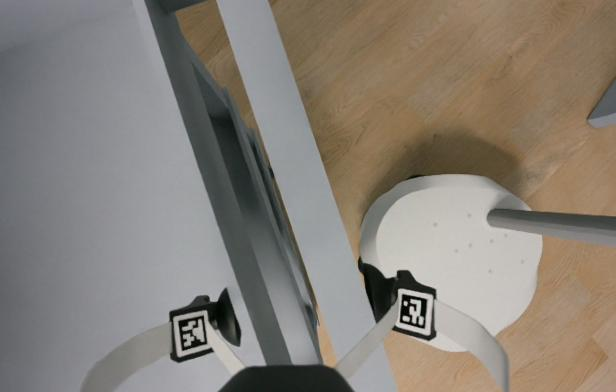

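Call:
move(blocking=false, r1={"base":{"rotate_rad":0.3},"pace":"slow","contact_limits":{"rotate_rad":0.6}})

Call:
wait(seconds=3)

Call:
move(blocking=false, r1={"base":{"strafe_m":-0.25},"pace":"slow","contact_limits":{"strafe_m":0.6}})

Call:
wait(seconds=5)

Call:
wait(seconds=0.3, cameras=["r1_head_right_camera","r1_wrist_camera"])

Scene clock: 1070.97 s.
move: r1 moving
r1.base_odometry: x=-2.445 y=-1.089 heading=-3.016
r1.turned_by_wheels: +0.125
r1.turned_by_imu: +0.124
r1.base_tilt: forward=-1.7 right=+1.3
r1.lidar_m: 0.28 0.30 2.80 1.90 1.73 1.76 0.75 0.58 1.98 2.07 2.97 0.38
r1.base_status: rotate_rad moving
r1.joint_positions: lift_m=+0.950 arm_m=+0.205 wrist_yaw_rad=+0.000 wrist_pitch_rad=+1.581 wrist_roll_rad=+1.568 gripper_m=+0.016
r1.joint_status: not commanded
r1.measured_speeds: translate_m=+0.000 strafe_m=+0.000 rotate_rad=+0.490 lift_m=+0.000 arm_m=+0.000 wrist_yaw_rad=+0.000 wrist_pitch_rad=+0.000 wrist_roll_rad=+0.000
r1.motor_effort: lift_m=+18(18) arm_m=+4(4) wheel_0=-10(12) wheel_1=-3(5) wheel_2=-12(12)
r1.servo_current: wrist_yaw_rad=59(59) wrist_pitch_rad=59(65) wrist_roll_rad=39(65) gripper_m=72(85)
r1.contact_limits: lift_m 0.1; rotate_rad 0.6
r1.hand_pose: x=+0.3730 y=-0.0874 z=+0.8399 quat_wxyz=(+0.498, +0.497, +0.503, -0.502) (m; r1's base frame)
r1.wrist_depth_mm: 260 264 271 - 1078 1078 1098 / 262 262 264 - 1060 1042 1098 / 260 262 265 1042 1060 1042 1060 / 260 264 264 1042 866 854 1078 / 260 263 264 1060 854 854 1098 / 260 262 196 831 181 854 1078 / 258 153 265 236 1078 1060 1098
r2: as last shown
r2.lidar_m: 0.40 0.77 0.76 2.97 1.53 1.22 1.21 1.00 0.79 0.80 0.74 0.50
r2.motor_effort: lift_m=+19(19) arm_m=-10(11) wheel_0=+1(1) wheel_1=-6(6) wheel_2=+12(12)
r2.servo_current: wrist_yaw_rad=52(72) wrist_pitch_rad=52(52) wrist_roll_rad=52(59) gripper_m=91(91)
r2.contact_limits: translate_m 0.8
r2.wrist_depth_mm: - - - 168 224 202 186 / - - - 174 230 202 189 / - - - 172 229 204 189 / - 1078 - 171 230 204 190 / - 1281 - 171 230 207 - / - 661 182 176 180 206 191 / - 140 - - 229 198 192
pictures: none

Scene clock: 1071.83 s.
earlier move: r1 done
r1.base_odometry: x=-2.445 y=-1.089 heading=-2.842
r1.turned_by_wheels: +0.174
r1.turned_by_imu: +0.175
r1.base_tilt: forward=-1.6 right=+1.3
r1.lidar_m: 0.34 0.37 2.33 1.79 1.72 0.75 0.66 0.58 1.96 2.46 0.45 0.36
r1.base_status: done
r1.joint_positions: lift_m=+0.950 arm_m=+0.205 wrist_yaw_rad=+0.000 wrist_pitch_rad=+1.571 wrist_roll_rad=+1.571 gripper_m=+0.016
r1.joint_status: not commanded
r1.measured_speeds: all 0
r1.motor_effort: lift_m=+18(18) arm_m=+4(5) wheel_0=-7(12) wheel_1=-3(6) wheel_2=-3(12)
r1.servo_current: wrist_yaw_rad=52(72) wrist_pitch_rad=33(65) wrist_roll_rad=39(72) gripper_m=78(85)
r1.contact_limits: lift_m 0.1; rotate_rad 0.6
r1.hand_pose: x=+0.3759 y=-0.0874 z=+0.8399 quat_wxyz=(+0.500, +0.500, +0.500, -0.500) (m; r1's base frame)
r1.wrist_depth_mm: 268 268 271 1060 1078 1042 1060 / 270 268 268 1025 1060 1060 1078 / 268 267 268 831 1042 1060 1060 / 268 268 270 1078 842 842 842 / 268 267 270 1078 842 854 1060 / 267 267 198 1060 185 842 1060 / 267 159 268 135 1060 1060 1060
r2.base_odometry: x=-1.948 y=-2.213 heading=+2.103
r2.turned_by_wheels: +0.000
r2.turned_by_imu: +0.000
r2.base_tilt: forward=-0.6 right=+0.1
r2.lidar_m: 0.43 0.75 0.77 2.98 1.51 1.21 1.22 1.00 0.78 0.78 0.72 0.50
r2.base_status: not commanded
r2.joint_positions: lift_m=+0.950 arm_m=+0.000 wrist_yaw_rad=+0.480 wrist_pitch_rad=+0.001 wrist_roll_rad=+0.000 gripper_m=-0.014
r2.joint_status: not commanded
r2.measured_speeds: all 0
r2.motor_effort: lift_m=+19(19) arm_m=-11(11) wheel_0=+1(1) wheel_1=-6(6) wheel_2=+12(12)
r2.servo_current: wrist_yaw_rad=78(78) wrist_pitch_rad=39(52) wrist_roll_rad=46(59) gripper_m=85(91)
r2.contact_limits: translate_m 0.8
r2.hand_pose: x=+0.4674 y=+0.0558 z=+1.1278 quat_wxyz=(+0.971, +0.000, +0.001, +0.238) (m; r2's base frame)
r2.wrist_depth_mm: - - - 169 225 202 186 / - - - 174 229 202 187 / - 640 - 172 229 204 189 / - 1078 - 170 229 205 189 / - 1336 - 171 231 206 - / - 661 182 175 181 206 191 / - 140 - - 228 197 191
wait: 0.87 of 3 s (r1 has come to rest)
pictures: none

Scene clock: 1072.33 s.
move: r1 moving
r1.base_odometry: x=-2.449 y=-1.076 heading=-2.842
r1.turned_by_wheels: +0.000
r1.turned_by_imu: +0.000
r1.base_tilt: forward=-1.6 right=+1.2
r1.lidar_m: 0.33 0.35 2.38 1.81 1.73 0.76 0.63 0.57 1.94 2.44 2.94 0.31
r1.base_status: strafe_m moving
r1.joint_positions: lift_m=+0.950 arm_m=+0.205 wrist_yaw_rad=+0.000 wrist_pitch_rad=+1.571 wrist_roll_rad=+1.571 gripper_m=+0.016
r1.joint_status: not commanded
r1.measured_speeds: translate_m=-0.001 strafe_m=-0.056 rotate_rad=+0.007 lift_m=+0.000 arm_m=+0.000 wrist_yaw_rad=+0.000 wrist_pitch_rad=+0.000 wrist_roll_rad=+0.000
r1.motor_effort: lift_m=+18(18) arm_m=+4(4) wheel_0=+9(9) wheel_1=-7(9) wheel_2=+0(2)
r1.servo_current: wrist_yaw_rad=52(65) wrist_pitch_rad=39(46) wrist_roll_rad=65(72) gripper_m=78(78)
r1.contact_limits: lift_m 0.1; strafe_m 0.6
r1.hand_pose: x=+0.3759 y=-0.0874 z=+0.8399 quat_wxyz=(+0.500, +0.500, +0.500, -0.500) (m; r1's base frame)
r1.wrist_depth_mm: 266 266 267 1025 1042 1042 1078 / 266 265 267 1042 1060 1060 1078 / 266 268 267 878 1060 1060 1060 / 267 268 267 1078 842 854 1060 / 267 266 267 1060 854 842 1060 / 267 266 198 1042 185 842 1078 / 267 151 267 134 1060 149 1078
r2: as last shown
r2.base_tilt: forward=-0.6 right=+0.0
r2.lidar_m: 0.42 0.73 0.76 2.95 1.50 1.23 1.22 1.02 0.80 0.77 0.69 0.51
r2.motor_effort: lift_m=+19(19) arm_m=-10(11) wheel_0=+0(1) wheel_1=-5(6) wheel_2=+12(12)
r2.servo_current: wrist_yaw_rad=72(72) wrist_pitch_rad=46(46) wrist_roll_rad=39(59) gripper_m=85(91)
r2.contact_limits: translate_m 0.8
r2.wrist_depth_mm: - - - 169 225 202 187 / - - - 175 229 202 187 / - 640 - 172 228 204 189 / - 1042 - 170 229 204 190 / - 1308 - 171 230 206 - / - 654 182 176 181 207 191 / - 140 - - 229 198 191
pictures: none

Scene clock: 1075.50 s.
earlier move: r1 done
r1.base_odometry: x=-2.519 y=-0.851 heading=-2.841
r1.turned_by_wheels: +0.000
r1.turned_by_imu: +0.000
r1.base_tilt: forward=-1.6 right=+1.2
r1.lidar_m: 0.31 0.29 2.65 2.00 1.96 0.81 0.53 0.96 1.74 2.29 2.73 0.41
r1.base_status: done
r1.joint_positions: lift_m=+0.950 arm_m=+0.205 wrist_yaw_rad=+0.003 wrist_pitch_rad=+1.565 wrist_roll_rad=+1.568 gripper_m=+0.016
r1.joint_status: not commanded
r1.measured_speeds: all 0
r1.motor_effort: lift_m=+18(18) arm_m=-3(4) wheel_0=+5(14) wheel_1=-3(9) wheel_2=+6(8)
r1.servo_current: wrist_yaw_rad=52(72) wrist_pitch_rad=46(52) wrist_roll_rad=46(72) gripper_m=72(85)
r1.contact_limits: lift_m 0.1; strafe_m 0.6
r1.hand_pose: x=+0.3778 y=-0.0874 z=+0.8399 quat_wxyz=(+0.503, +0.500, +0.500, -0.497) (m; r1's base frame)
r1.wrist_depth_mm: 268 267 268 1060 1060 1060 1042 / 270 270 254 - 1060 1078 1042 / 268 267 254 - 1042 1042 1042 / 270 268 262 - 1060 842 1060 / 271 270 267 - 842 842 842 / 271 268 203 - 182 831 1078 / 270 165 229 257 1042 1042 1060
r2.base_odometry: x=-1.948 y=-2.213 heading=+2.103
r2.turned_by_wheels: +0.000
r2.turned_by_imu: +0.000
r2.base_tilt: forward=-0.6 right=+0.0
r2.lidar_m: 0.43 0.80 1.42 3.00 1.50 1.21 1.19 1.00 0.79 0.79 0.73 0.53
r2.base_status: not commanded
r2.joint_positions: lift_m=+0.950 arm_m=+0.000 wrist_yaw_rad=+0.480 wrist_pitch_rad=+0.001 wrist_roll_rad=+0.000 gripper_m=-0.014
r2.joint_status: not commanded
r2.measured_speeds: all 0
r2.motor_effort: lift_m=+18(19) arm_m=-10(11) wheel_0=+0(1) wheel_1=-6(6) wheel_2=+12(12)
r2.servo_current: wrist_yaw_rad=65(78) wrist_pitch_rad=39(46) wrist_roll_rad=46(59) gripper_m=91(98)
r2.contact_limits: translate_m 0.8
r2.hand_pose: x=+0.4674 y=+0.0558 z=+1.1278 quat_wxyz=(+0.971, +0.000, +0.001, +0.238) (m; r2's base frame)
r2.wrist_depth_mm: - - - 169 225 202 186 / - - - 175 230 203 187 / - - - 172 229 204 190 / - - 1118 170 230 205 190 / - - 1366 171 232 206 - / - - 184 176 181 206 191 / - 1464 - - 229 198 191
wait: 3.17 of 5 s (r1 has come to rest)
pictures: none

Scene clock: 1075.80 s.
r1.base_odometry: x=-2.519 y=-0.851 heading=-2.841
r1.turned_by_wheels: +0.000
r1.turned_by_imu: +0.000
r1.base_tilt: forward=-1.6 right=+1.3
r1.lidar_m: 0.31 0.29 2.63 2.01 1.96 0.81 0.51 0.97 1.71 2.29 2.73 0.40
r1.base_status: done
r1.joint_positions: lift_m=+0.950 arm_m=+0.205 wrist_yaw_rad=+0.003 wrist_pitch_rad=+1.565 wrist_roll_rad=+1.568 gripper_m=+0.016
r1.joint_status: not commanded
r1.measured_speeds: all 0
r1.motor_effort: lift_m=+18(18) arm_m=-3(4) wheel_0=+5(14) wheel_1=-3(9) wheel_2=+6(8)
r1.servo_current: wrist_yaw_rad=46(72) wrist_pitch_rad=39(52) wrist_roll_rad=33(72) gripper_m=78(85)
r1.contact_limits: lift_m 0.1; strafe_m 0.6
r1.hand_pose: x=+0.3778 y=-0.0874 z=+0.8399 quat_wxyz=(+0.503, +0.500, +0.500, -0.497) (m; r1's base frame)
r1.wrist_depth_mm: 268 267 268 1042 1042 1042 1042 / 268 268 254 - 1060 1042 1060 / 270 268 254 - 1042 1060 1025 / 268 270 263 - 1042 831 1060 / 270 270 268 - 842 842 842 / 271 268 204 - 182 842 1042 / 271 165 229 257 1042 1042 1060
r2.base_odometry: x=-1.948 y=-2.213 heading=+2.103
r2.turned_by_wheels: +0.000
r2.turned_by_imu: +0.000
r2.base_tilt: forward=-0.6 right=+0.1
r2.lidar_m: 0.41 0.80 1.39 2.97 1.52 1.24 1.21 1.00 0.81 0.78 0.69 0.52
r2.base_status: not commanded
r2.joint_positions: lift_m=+0.950 arm_m=+0.000 wrist_yaw_rad=+0.480 wrist_pitch_rad=+0.001 wrist_roll_rad=+0.000 gripper_m=-0.014
r2.joint_status: not commanded
r2.measured_speeds: all 0
r2.motor_effort: lift_m=+18(19) arm_m=-10(11) wheel_0=+1(1) wheel_1=-5(6) wheel_2=+12(12)
r2.servo_current: wrist_yaw_rad=59(78) wrist_pitch_rad=39(46) wrist_roll_rad=52(59) gripper_m=85(98)
r2.contact_limits: translate_m 0.8
r2.hand_pose: x=+0.4674 y=+0.0558 z=+1.1278 quat_wxyz=(+0.971, +0.000, +0.001, +0.238) (m; r2's base frame)
r2.wrist_depth_mm: - - - 169 225 201 186 / - - - 175 229 202 187 / - - - 172 228 204 189 / - - 1182 170 229 205 190 / - - 1366 172 230 206 - / - - 184 176 181 206 191 / - 1464 - - 229 198 192
wait: 0.30 s; at rest by 0.27 s
pictures: r1_head_right_camera, r1_wrist_camera
Images, in order (width x height): r1_head_right_camera 420x672, r1_wrist_camera 616x392.

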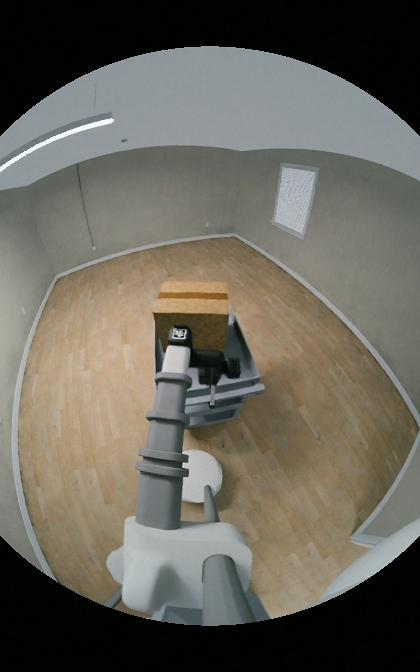

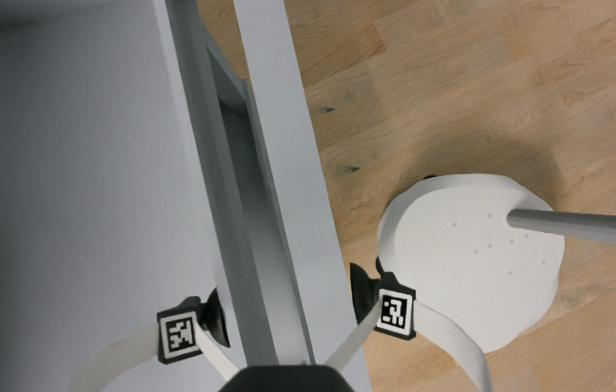

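Call:
move(blocking=false, r1={"base":{"rotate_rad":0.22},"pace":"slow","contact_limits":{"rotate_rad":0.6}})

Call:
wait(seconds=3)

Call:
move(blocking=false, r1={"base":{"strafe_m":-0.3},"pace":"slow","contact_limits":{"strafe_m":0.6}})

Call:
wait(seconds=5)

Call:
move(blocking=false, r1={"base":{"rotate_rad":0.28},"pace":"slow","contact_limits":{"rotate_rad":0.6}})

Call:
wait(seconds=3)

Call:
wait(seconds=0.3, cameras=["r1_head_camera","r1_head_left_camera","r1_head_right_camera","r1_wrist_camera","r2_head_left_camera"])

Scene clock: 1086.83 s.
move: r1 moving
r1.base_odometry: x=-2.519 y=-0.850 heading=-2.717
r1.turned_by_wheels: +0.124
r1.turned_by_imu: +0.124
r1.base_tilt: forward=-1.6 right=+1.3
r1.lidar_m: 0.32 0.34 2.42 1.97 1.96 0.66 0.52 1.42 1.73 2.68 2.73 0.40
r1.base_status: rotate_rad moving
r1.joint_positions: lift_m=+0.950 arm_m=+0.205 wrist_yaw_rad=+0.003 wrist_pitch_rad=+1.568 wrist_roll_rad=+1.569 gripper_m=+0.016
r1.joint_status: not commanded
r1.measured_speeds: translate_m=-0.001 strafe_m=+0.001 rotate_rad=+0.469 lift_m=+0.000 arm_m=+0.000 wrist_yaw_rad=-0.004 wrist_pitch_rad=+0.003 wrist_roll_rad=+0.010
r1.motor_effort: lift_m=+18(18) arm_m=-1(4) wheel_0=-11(13) wheel_1=-3(6) wheel_2=-6(8)
r1.servo_current: wrist_yaw_rad=46(59) wrist_pitch_rad=46(52) wrist_roll_rad=59(59) gripper_m=78(78)
r1.contact_limits: lift_m 0.1; rotate_rad 0.6
r1.hand_pose: x=+0.3770 y=-0.0874 z=+0.8399 quat_wxyz=(+0.502, +0.500, +0.500, -0.498) (m; r1's base frame)
r1.wrist_depth_mm: 268 267 254 1042 1060 1060 1060 / 267 267 267 - 1060 1060 1060 / 267 268 267 - 1042 1042 1060 / 268 267 266 - 904 854 1060 / 268 267 267 - 842 854 842 / 267 267 198 - 184 842 1078 / 267 167 267 135 1060 1060 1060
r2: as last shown
r2.base_tilt: forward=-0.6 right=+0.0
r2.lidar_m: 0.41 0.80 1.35 2.96 1.50 1.21 1.21 1.02 0.79 0.77 0.74 0.51
r2.motor_effort: lift_m=+18(19) arm_m=-11(11) wheel_0=+1(1) wheel_1=-6(6) wheel_2=+12(12)
r2.servo_current: wrist_yaw_rad=72(72) wrist_pitch_rad=39(46) wrist_roll_rad=52(59) gripper_m=91(91)
r2.contact_limits: translate_m 0.8
r2.wrist_depth_mm: - - - 169 225 201 186 / - - - 175 230 202 187 / - - - 172 229 204 189 / - - 1138 170 230 205 189 / - 1366 1336 171 231 206 - / - - 182 176 181 206 191 / - 1464 - - 229 197 191
pictures: none

Scene clock: 1087.57 s.
earlier move: r1 done
r1.base_odometry: x=-2.519 y=-0.850 heading=-2.622
r1.turned_by_wheels: +0.095
r1.turned_by_imu: +0.095
r1.base_tilt: forward=-1.6 right=+1.3
r1.lidar_m: 0.31 0.34 2.28 1.96 0.91 0.53 0.55 1.74 1.74 2.75 2.76 0.37
r1.base_status: done
r1.joint_positions: lift_m=+0.950 arm_m=+0.205 wrist_yaw_rad=+0.001 wrist_pitch_rad=+1.568 wrist_roll_rad=+1.571 gripper_m=+0.016
r1.joint_status: not commanded
r1.measured_speeds: all 0
r1.motor_effort: lift_m=+18(18) arm_m=+4(4) wheel_0=-8(13) wheel_1=-4(6) wheel_2=-4(8)
r1.servo_current: wrist_yaw_rad=52(78) wrist_pitch_rad=46(52) wrist_roll_rad=46(59) gripper_m=72(85)
r1.contact_limits: lift_m 0.1; rotate_rad 0.6
r1.hand_pose: x=+0.3768 y=-0.0874 z=+0.8399 quat_wxyz=(+0.501, +0.501, +0.499, -0.499) (m; r1's base frame)
r1.wrist_depth_mm: 266 266 267 1060 1060 1060 1060 / 265 265 267 1060 1060 1060 1060 / 265 265 265 1042 1060 1060 1042 / 265 266 267 1060 854 842 1060 / 264 265 266 1060 842 854 1060 / 265 265 197 1060 187 854 1042 / 265 167 266 135 1078 1060 1078
r2.base_odometry: x=-1.948 y=-2.213 heading=+2.103
r2.turned_by_wheels: +0.000
r2.turned_by_imu: +0.000
r2.base_tilt: forward=-0.6 right=+0.0
r2.lidar_m: 0.40 0.80 1.27 2.94 1.52 1.22 1.22 0.99 0.80 0.77 0.73 0.51
r2.base_status: not commanded
r2.joint_positions: lift_m=+0.950 arm_m=+0.000 wrist_yaw_rad=+0.480 wrist_pitch_rad=+0.001 wrist_roll_rad=+0.000 gripper_m=-0.014
r2.joint_status: not commanded
r2.measured_speeds: all 0
r2.motor_effort: lift_m=+19(19) arm_m=-11(11) wheel_0=+1(1) wheel_1=-6(6) wheel_2=+12(12)
r2.servo_current: wrist_yaw_rad=65(72) wrist_pitch_rad=39(46) wrist_roll_rad=46(59) gripper_m=85(91)
r2.contact_limits: translate_m 0.8
r2.hand_pose: x=+0.4674 y=+0.0558 z=+1.1278 quat_wxyz=(+0.971, +0.000, +0.001, +0.238) (m; r2's base frame)
r2.wrist_depth_mm: - - - 170 225 202 187 / - - - 174 229 203 187 / - - - 172 229 204 189 / - - - 170 230 204 189 / - 1336 1397 171 231 206 - / - - 183 176 181 206 191 / - 1499 - - 229 198 191
wait: 0.73 of 3 s (r1 has come to rest)
pictures: none

Scene clock: 1088.07 s.
move: r1 moving
r1.base_odometry: x=-2.526 y=-0.838 heading=-2.622
r1.turned_by_wheels: +0.000
r1.turned_by_imu: +0.000
r1.base_tilt: forward=-1.6 right=+1.3
r1.lidar_m: 0.33 0.35 2.28 1.97 0.90 0.53 0.55 1.73 1.72 2.72 2.73 0.36
r1.base_status: strafe_m moving
r1.joint_positions: lift_m=+0.950 arm_m=+0.205 wrist_yaw_rad=+0.001 wrist_pitch_rad=+1.568 wrist_roll_rad=+1.571 gripper_m=+0.016
r1.joint_status: not commanded
r1.measured_speeds: translate_m=+0.000 strafe_m=-0.057 rotate_rad=-0.003 lift_m=+0.000 arm_m=+0.000 wrist_yaw_rad=+0.000 wrist_pitch_rad=+0.000 wrist_roll_rad=+0.000
r1.motor_effort: lift_m=+18(18) arm_m=+4(4) wheel_0=+8(8) wheel_1=-6(8) wheel_2=+0(3)
r1.servo_current: wrist_yaw_rad=52(65) wrist_pitch_rad=39(52) wrist_roll_rad=39(59) gripper_m=85(85)
r1.contact_limits: lift_m 0.1; strafe_m 0.6
r1.hand_pose: x=+0.3767 y=-0.0874 z=+0.8399 quat_wxyz=(+0.501, +0.501, +0.499, -0.499) (m; r1's base frame)
r1.wrist_depth_mm: 264 265 265 1060 1060 1042 1060 / 265 265 264 1060 1060 1060 1060 / 264 264 266 1042 1078 1060 1098 / 265 266 266 1060 854 842 1042 / 264 266 267 1042 842 842 1078 / 266 265 196 1060 185 854 1078 / 266 159 266 136 1060 1078 1078
r2: as last shown
r2.base_tilt: forward=-0.6 right=+0.1
r2.lidar_m: 0.40 0.84 1.31 2.96 1.51 1.22 1.19 1.01 0.79 0.80 0.73 0.50
r2.motor_effort: lift_m=+19(19) arm_m=-10(10) wheel_0=+0(1) wheel_1=-6(6) wheel_2=+12(12)
r2.servo_current: wrist_yaw_rad=52(78) wrist_pitch_rad=46(46) wrist_roll_rad=52(52) gripper_m=85(91)
r2.contact_limits: translate_m 0.8
r2.wrist_depth_mm: - - - 169 224 202 187 / - - - 175 230 202 187 / - - - 172 229 204 189 / - - 1366 170 230 205 190 / - 1366 - 172 230 206 - / - - 182 176 181 206 191 / - 1336 - - 229 197 191
pictures: none

Scene clock: 1091.73 s.
earlier move: r1 done
r1.base_odometry: x=-2.668 y=-0.590 heading=-2.622
r1.turned_by_wheels: +0.000
r1.turned_by_imu: +0.000
r1.base_tilt: forward=-1.5 right=+1.3
r1.lidar_m: 0.27 0.25 2.59 2.25 1.02 0.65 0.99 1.54 1.69 2.45 2.44 0.40
r1.base_status: done
r1.joint_positions: lift_m=+0.950 arm_m=+0.205 wrist_yaw_rad=+0.001 wrist_pitch_rad=+1.573 wrist_roll_rad=+1.567 gripper_m=+0.016
r1.joint_status: not commanded
r1.measured_speeds: all 0
r1.motor_effort: lift_m=+18(18) arm_m=+4(4) wheel_0=+7(12) wheel_1=-1(8) wheel_2=+2(3)
r1.servo_current: wrist_yaw_rad=52(72) wrist_pitch_rad=46(52) wrist_roll_rad=46(65) gripper_m=85(85)
r1.contact_limits: lift_m 0.1; strafe_m 0.6
r1.hand_pose: x=+0.3754 y=-0.0874 z=+0.8399 quat_wxyz=(+0.501, +0.498, +0.502, -0.499) (m; r1's base frame)
r1.wrist_depth_mm: 262 265 1042 1060 1078 1060 1060 / 262 262 402 1060 1042 1060 1060 / 263 264 238 - 1078 1078 1078 / 262 264 253 - 917 866 1078 / 263 265 265 - 854 866 1060 / 262 264 205 - 181 854 1078 / 262 169 196 237 1078 1078 1098
r2.base_odometry: x=-1.948 y=-2.213 heading=+2.103
r2.turned_by_wheels: +0.000
r2.turned_by_imu: +0.001
r2.base_tilt: forward=-0.6 right=+0.0
r2.lidar_m: 0.42 1.02 1.65 3.02 1.51 1.21 1.19 1.00 0.78 0.80 0.71 0.51
r2.base_status: not commanded
r2.joint_positions: lift_m=+0.950 arm_m=+0.000 wrist_yaw_rad=+0.480 wrist_pitch_rad=+0.001 wrist_roll_rad=+0.000 gripper_m=-0.014
r2.joint_status: not commanded
r2.measured_speeds: all 0
r2.motor_effort: lift_m=+19(19) arm_m=-10(11) wheel_0=+0(1) wheel_1=-6(6) wheel_2=+12(12)
r2.servo_current: wrist_yaw_rad=65(78) wrist_pitch_rad=39(46) wrist_roll_rad=46(59) gripper_m=85(91)
r2.contact_limits: translate_m 0.8
r2.hand_pose: x=+0.4674 y=+0.0558 z=+1.1278 quat_wxyz=(+0.971, +0.000, +0.001, +0.238) (m; r2's base frame)
r2.wrist_depth_mm: - - - 168 225 202 187 / - - - 175 229 202 188 / - - - 172 228 204 189 / - - - 170 229 205 190 / - - 1464 171 231 206 - / - - 183 176 181 207 191 / - - - - 229 198 191
wait: 3.67 of 5 s (r1 has come to rest)
pictures: none

Scene clock: 1092.23 s.
move: r1 moving
r1.base_odometry: x=-2.667 y=-0.590 heading=-2.497
r1.turned_by_wheels: +0.125
r1.turned_by_imu: +0.125
r1.base_tilt: forward=-1.6 right=+1.3
r1.lidar_m: 0.29 0.29 2.46 2.25 0.64 0.69 1.15 1.51 1.84 2.45 2.50 0.36
r1.base_status: rotate_rad moving
r1.joint_positions: lift_m=+0.950 arm_m=+0.205 wrist_yaw_rad=+0.001 wrist_pitch_rad=+1.576 wrist_roll_rad=+1.567 gripper_m=+0.016
r1.joint_status: not commanded
r1.measured_speeds: translate_m=+0.000 strafe_m=+0.001 rotate_rad=+0.494 lift_m=+0.000 arm_m=+0.000 wrist_yaw_rad=+0.000 wrist_pitch_rad=+0.000 wrist_roll_rad=+0.000
r1.motor_effort: lift_m=+18(18) arm_m=+4(4) wheel_0=-8(10) wheel_1=-4(6) wheel_2=-10(11)
r1.servo_current: wrist_yaw_rad=46(59) wrist_pitch_rad=52(52) wrist_roll_rad=46(65) gripper_m=78(78)
r1.contact_limits: lift_m 0.1; rotate_rad 0.6
r1.hand_pose: x=+0.3743 y=-0.0874 z=+0.8399 quat_wxyz=(+0.500, +0.498, +0.502, -0.500) (m; r1's base frame)
r1.wrist_depth_mm: 260 263 279 - 1060 1060 1060 / 260 262 264 - 1060 1078 1078 / 260 263 263 - 1060 1060 1078 / 262 263 264 1042 854 866 1078 / 260 263 264 1042 854 866 1060 / 259 263 195 1042 180 854 1060 / 260 173 264 236 1078 1060 1078
r2: as last shown
r2.turned_by_imu: +0.000
r2.lidar_m: 0.41 0.99 1.62 2.96 1.51 1.23 1.20 1.00 0.80 0.80 0.73 0.52
r2.motor_effort: lift_m=+18(19) arm_m=-11(11) wheel_0=+0(1) wheel_1=-6(6) wheel_2=+12(12)
r2.servo_current: wrist_yaw_rad=72(72) wrist_pitch_rad=39(39) wrist_roll_rad=46(59) gripper_m=91(91)
r2.contact_limits: translate_m 0.8
r2.wrist_depth_mm: - - - 169 225 201 186 / - - - 175 230 202 187 / - - - 172 228 204 189 / - - - 170 229 204 189 / - - 1430 172 231 206 - / - - 185 175 180 206 191 / - - - - 229 198 191
pictures: none

Scene clock: 1093.07 s.
earlier move: r1 done
r1.base_odometry: x=-2.668 y=-0.590 heading=-2.343
r1.turned_by_wheels: +0.154
r1.turned_by_imu: +0.155
r1.base_tilt: forward=-1.6 right=+1.2
r1.lidar_m: 0.31 0.32 2.33 2.25 0.67 0.76 - 1.52 2.13 2.46 0.44 0.35
r1.base_status: done
r1.joint_positions: lift_m=+0.950 arm_m=+0.205 wrist_yaw_rad=+0.000 wrist_pitch_rad=+1.576 wrist_roll_rad=+1.570 gripper_m=+0.016
r1.joint_status: not commanded
r1.measured_speeds: all 0
r1.motor_effort: lift_m=+18(18) arm_m=+4(4) wheel_0=-5(10) wheel_1=-1(6) wheel_2=-7(11)
r1.servo_current: wrist_yaw_rad=59(59) wrist_pitch_rad=39(59) wrist_roll_rad=39(65) gripper_m=72(85)
r1.contact_limits: lift_m 0.1; rotate_rad 0.6
r1.hand_pose: x=+0.3742 y=-0.0874 z=+0.8399 quat_wxyz=(+0.499, +0.499, +0.501, -0.501) (m; r1's base frame)
r1.wrist_depth_mm: 263 264 264 1078 1060 1060 1060 / 263 264 265 1060 1060 1060 1078 / 260 264 264 1060 1042 1078 1098 / 262 264 264 1060 842 866 1078 / 263 264 265 1042 842 866 1078 / 260 263 196 1042 182 854 1078 / 262 171 265 131 1078 1078 1078
r2.base_odometry: x=-1.948 y=-2.213 heading=+2.103
r2.turned_by_wheels: +0.000
r2.turned_by_imu: +0.000
r2.base_tilt: forward=-0.6 right=+0.1
r2.lidar_m: 0.40 1.02 1.57 2.97 1.51 1.22 1.21 0.99 0.78 0.80 0.72 0.51
r2.base_status: not commanded
r2.joint_positions: lift_m=+0.950 arm_m=+0.000 wrist_yaw_rad=+0.480 wrist_pitch_rad=+0.001 wrist_roll_rad=+0.000 gripper_m=-0.014
r2.joint_status: not commanded
r2.measured_speeds: all 0
r2.motor_effort: lift_m=+18(19) arm_m=-10(11) wheel_0=+0(1) wheel_1=-6(6) wheel_2=+12(12)
r2.servo_current: wrist_yaw_rad=65(72) wrist_pitch_rad=39(46) wrist_roll_rad=46(65) gripper_m=85(91)
r2.contact_limits: translate_m 0.8
r2.hand_pose: x=+0.4674 y=+0.0558 z=+1.1278 quat_wxyz=(+0.971, +0.000, +0.001, +0.238) (m; r2's base frame)
r2.wrist_depth_mm: - - - 169 226 202 186 / - - - 175 230 202 187 / - - - 172 229 204 189 / - - 1430 170 229 205 189 / - - 1430 171 231 206 - / - - 185 176 181 207 191 / - 1537 - - 229 198 191
wait: 0.83 of 3 s (r1 has come to rest)
pictures: none

Scene clock: 1093.37 s.
r1.base_odometry: x=-2.668 y=-0.590 heading=-2.343
r1.turned_by_wheels: +0.000
r1.turned_by_imu: +0.000
r1.base_tilt: forward=-1.6 right=+1.3
r1.lidar_m: 0.32 0.35 2.33 2.24 0.68 0.77 - 1.53 2.10 2.47 0.41 0.34
r1.base_status: done
r1.joint_positions: lift_m=+0.950 arm_m=+0.205 wrist_yaw_rad=+0.000 wrist_pitch_rad=+1.576 wrist_roll_rad=+1.570 gripper_m=+0.016
r1.joint_status: not commanded
r1.measured_speeds: all 0
r1.motor_effort: lift_m=+18(18) arm_m=+4(4) wheel_0=-5(10) wheel_1=-1(6) wheel_2=-7(11)
r1.servo_current: wrist_yaw_rad=39(59) wrist_pitch_rad=52(59) wrist_roll_rad=33(65) gripper_m=78(85)
r1.contact_limits: lift_m 0.1; rotate_rad 0.6
r1.hand_pose: x=+0.3742 y=-0.0874 z=+0.8399 quat_wxyz=(+0.499, +0.499, +0.501, -0.501) (m; r1's base frame)
r1.wrist_depth_mm: 262 263 265 1060 1060 1060 1078 / 262 262 265 1042 1060 1078 1078 / 262 264 264 1060 1060 1078 1098 / 264 264 266 1042 842 854 1078 / 262 263 265 1042 854 854 1060 / 262 262 195 1060 182 854 1060 / 262 171 265 130 1078 1078 1078
r2.base_odometry: x=-1.948 y=-2.213 heading=+2.103
r2.turned_by_wheels: +0.000
r2.turned_by_imu: +0.000
r2.base_tilt: forward=-0.6 right=+0.1
r2.lidar_m: 0.40 1.01 1.57 2.94 1.52 1.23 1.22 0.98 0.80 0.80 0.74 0.52
r2.base_status: not commanded
r2.joint_positions: lift_m=+0.950 arm_m=+0.000 wrist_yaw_rad=+0.480 wrist_pitch_rad=+0.001 wrist_roll_rad=+0.000 gripper_m=-0.014
r2.joint_status: not commanded
r2.measured_speeds: all 0
r2.motor_effort: lift_m=+19(19) arm_m=-10(11) wheel_0=+0(1) wheel_1=-6(6) wheel_2=+12(12)
r2.servo_current: wrist_yaw_rad=59(72) wrist_pitch_rad=33(46) wrist_roll_rad=46(65) gripper_m=91(91)
r2.contact_limits: translate_m 0.8
r2.hand_pose: x=+0.4674 y=+0.0558 z=+1.1278 quat_wxyz=(+0.971, +0.000, +0.001, +0.238) (m; r2's base frame)
r2.wrist_depth_mm: - - - 169 225 201 187 / - - - 175 229 202 187 / - - - 173 229 204 190 / - - 1430 170 229 204 190 / - - 1430 172 231 206 - / - - 185 175 180 207 191 / - 1499 - - 229 198 191
wait: 0.30 s; at rest by 0.27 s
pictures: r1_head_camera, r1_head_left_camera, r1_head_right_camera, r1_wrist_camera, r2_head_left_camera
Images, in order (width x height): r1_head_camera 420x560, r1_head_left_camera 420x672, r1_head_right_camera 420x672, r1_wrist_camera 616x392, r2_head_left_camera 420x672.

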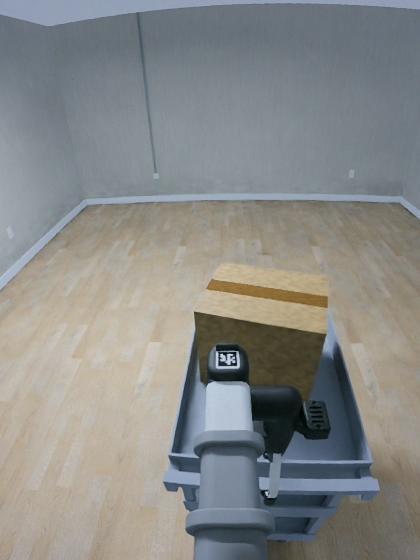

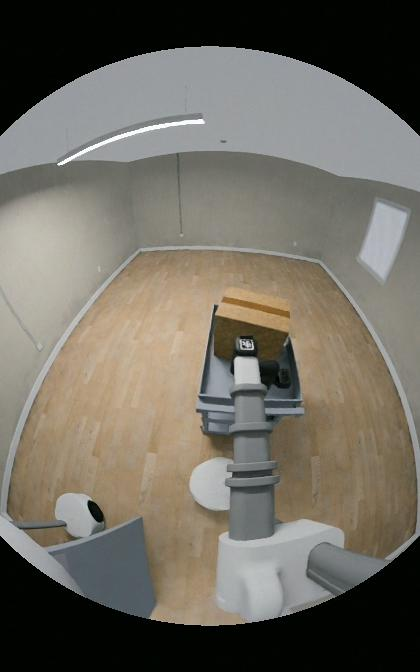

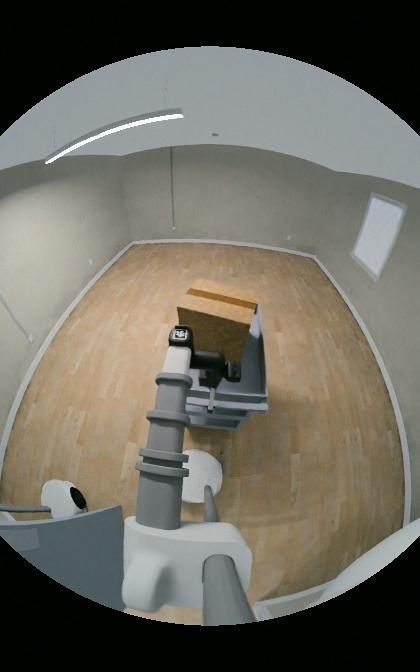

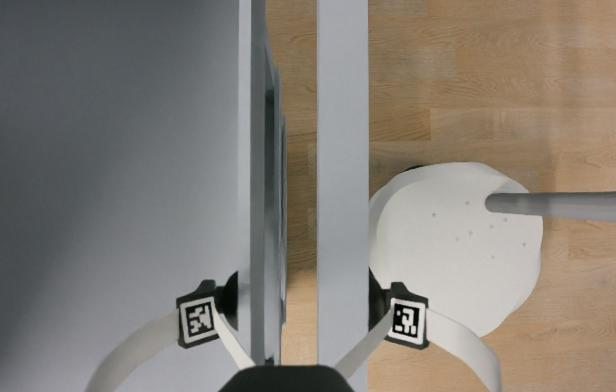

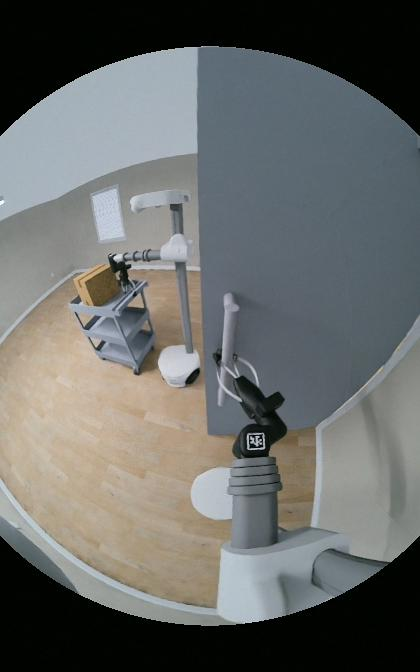

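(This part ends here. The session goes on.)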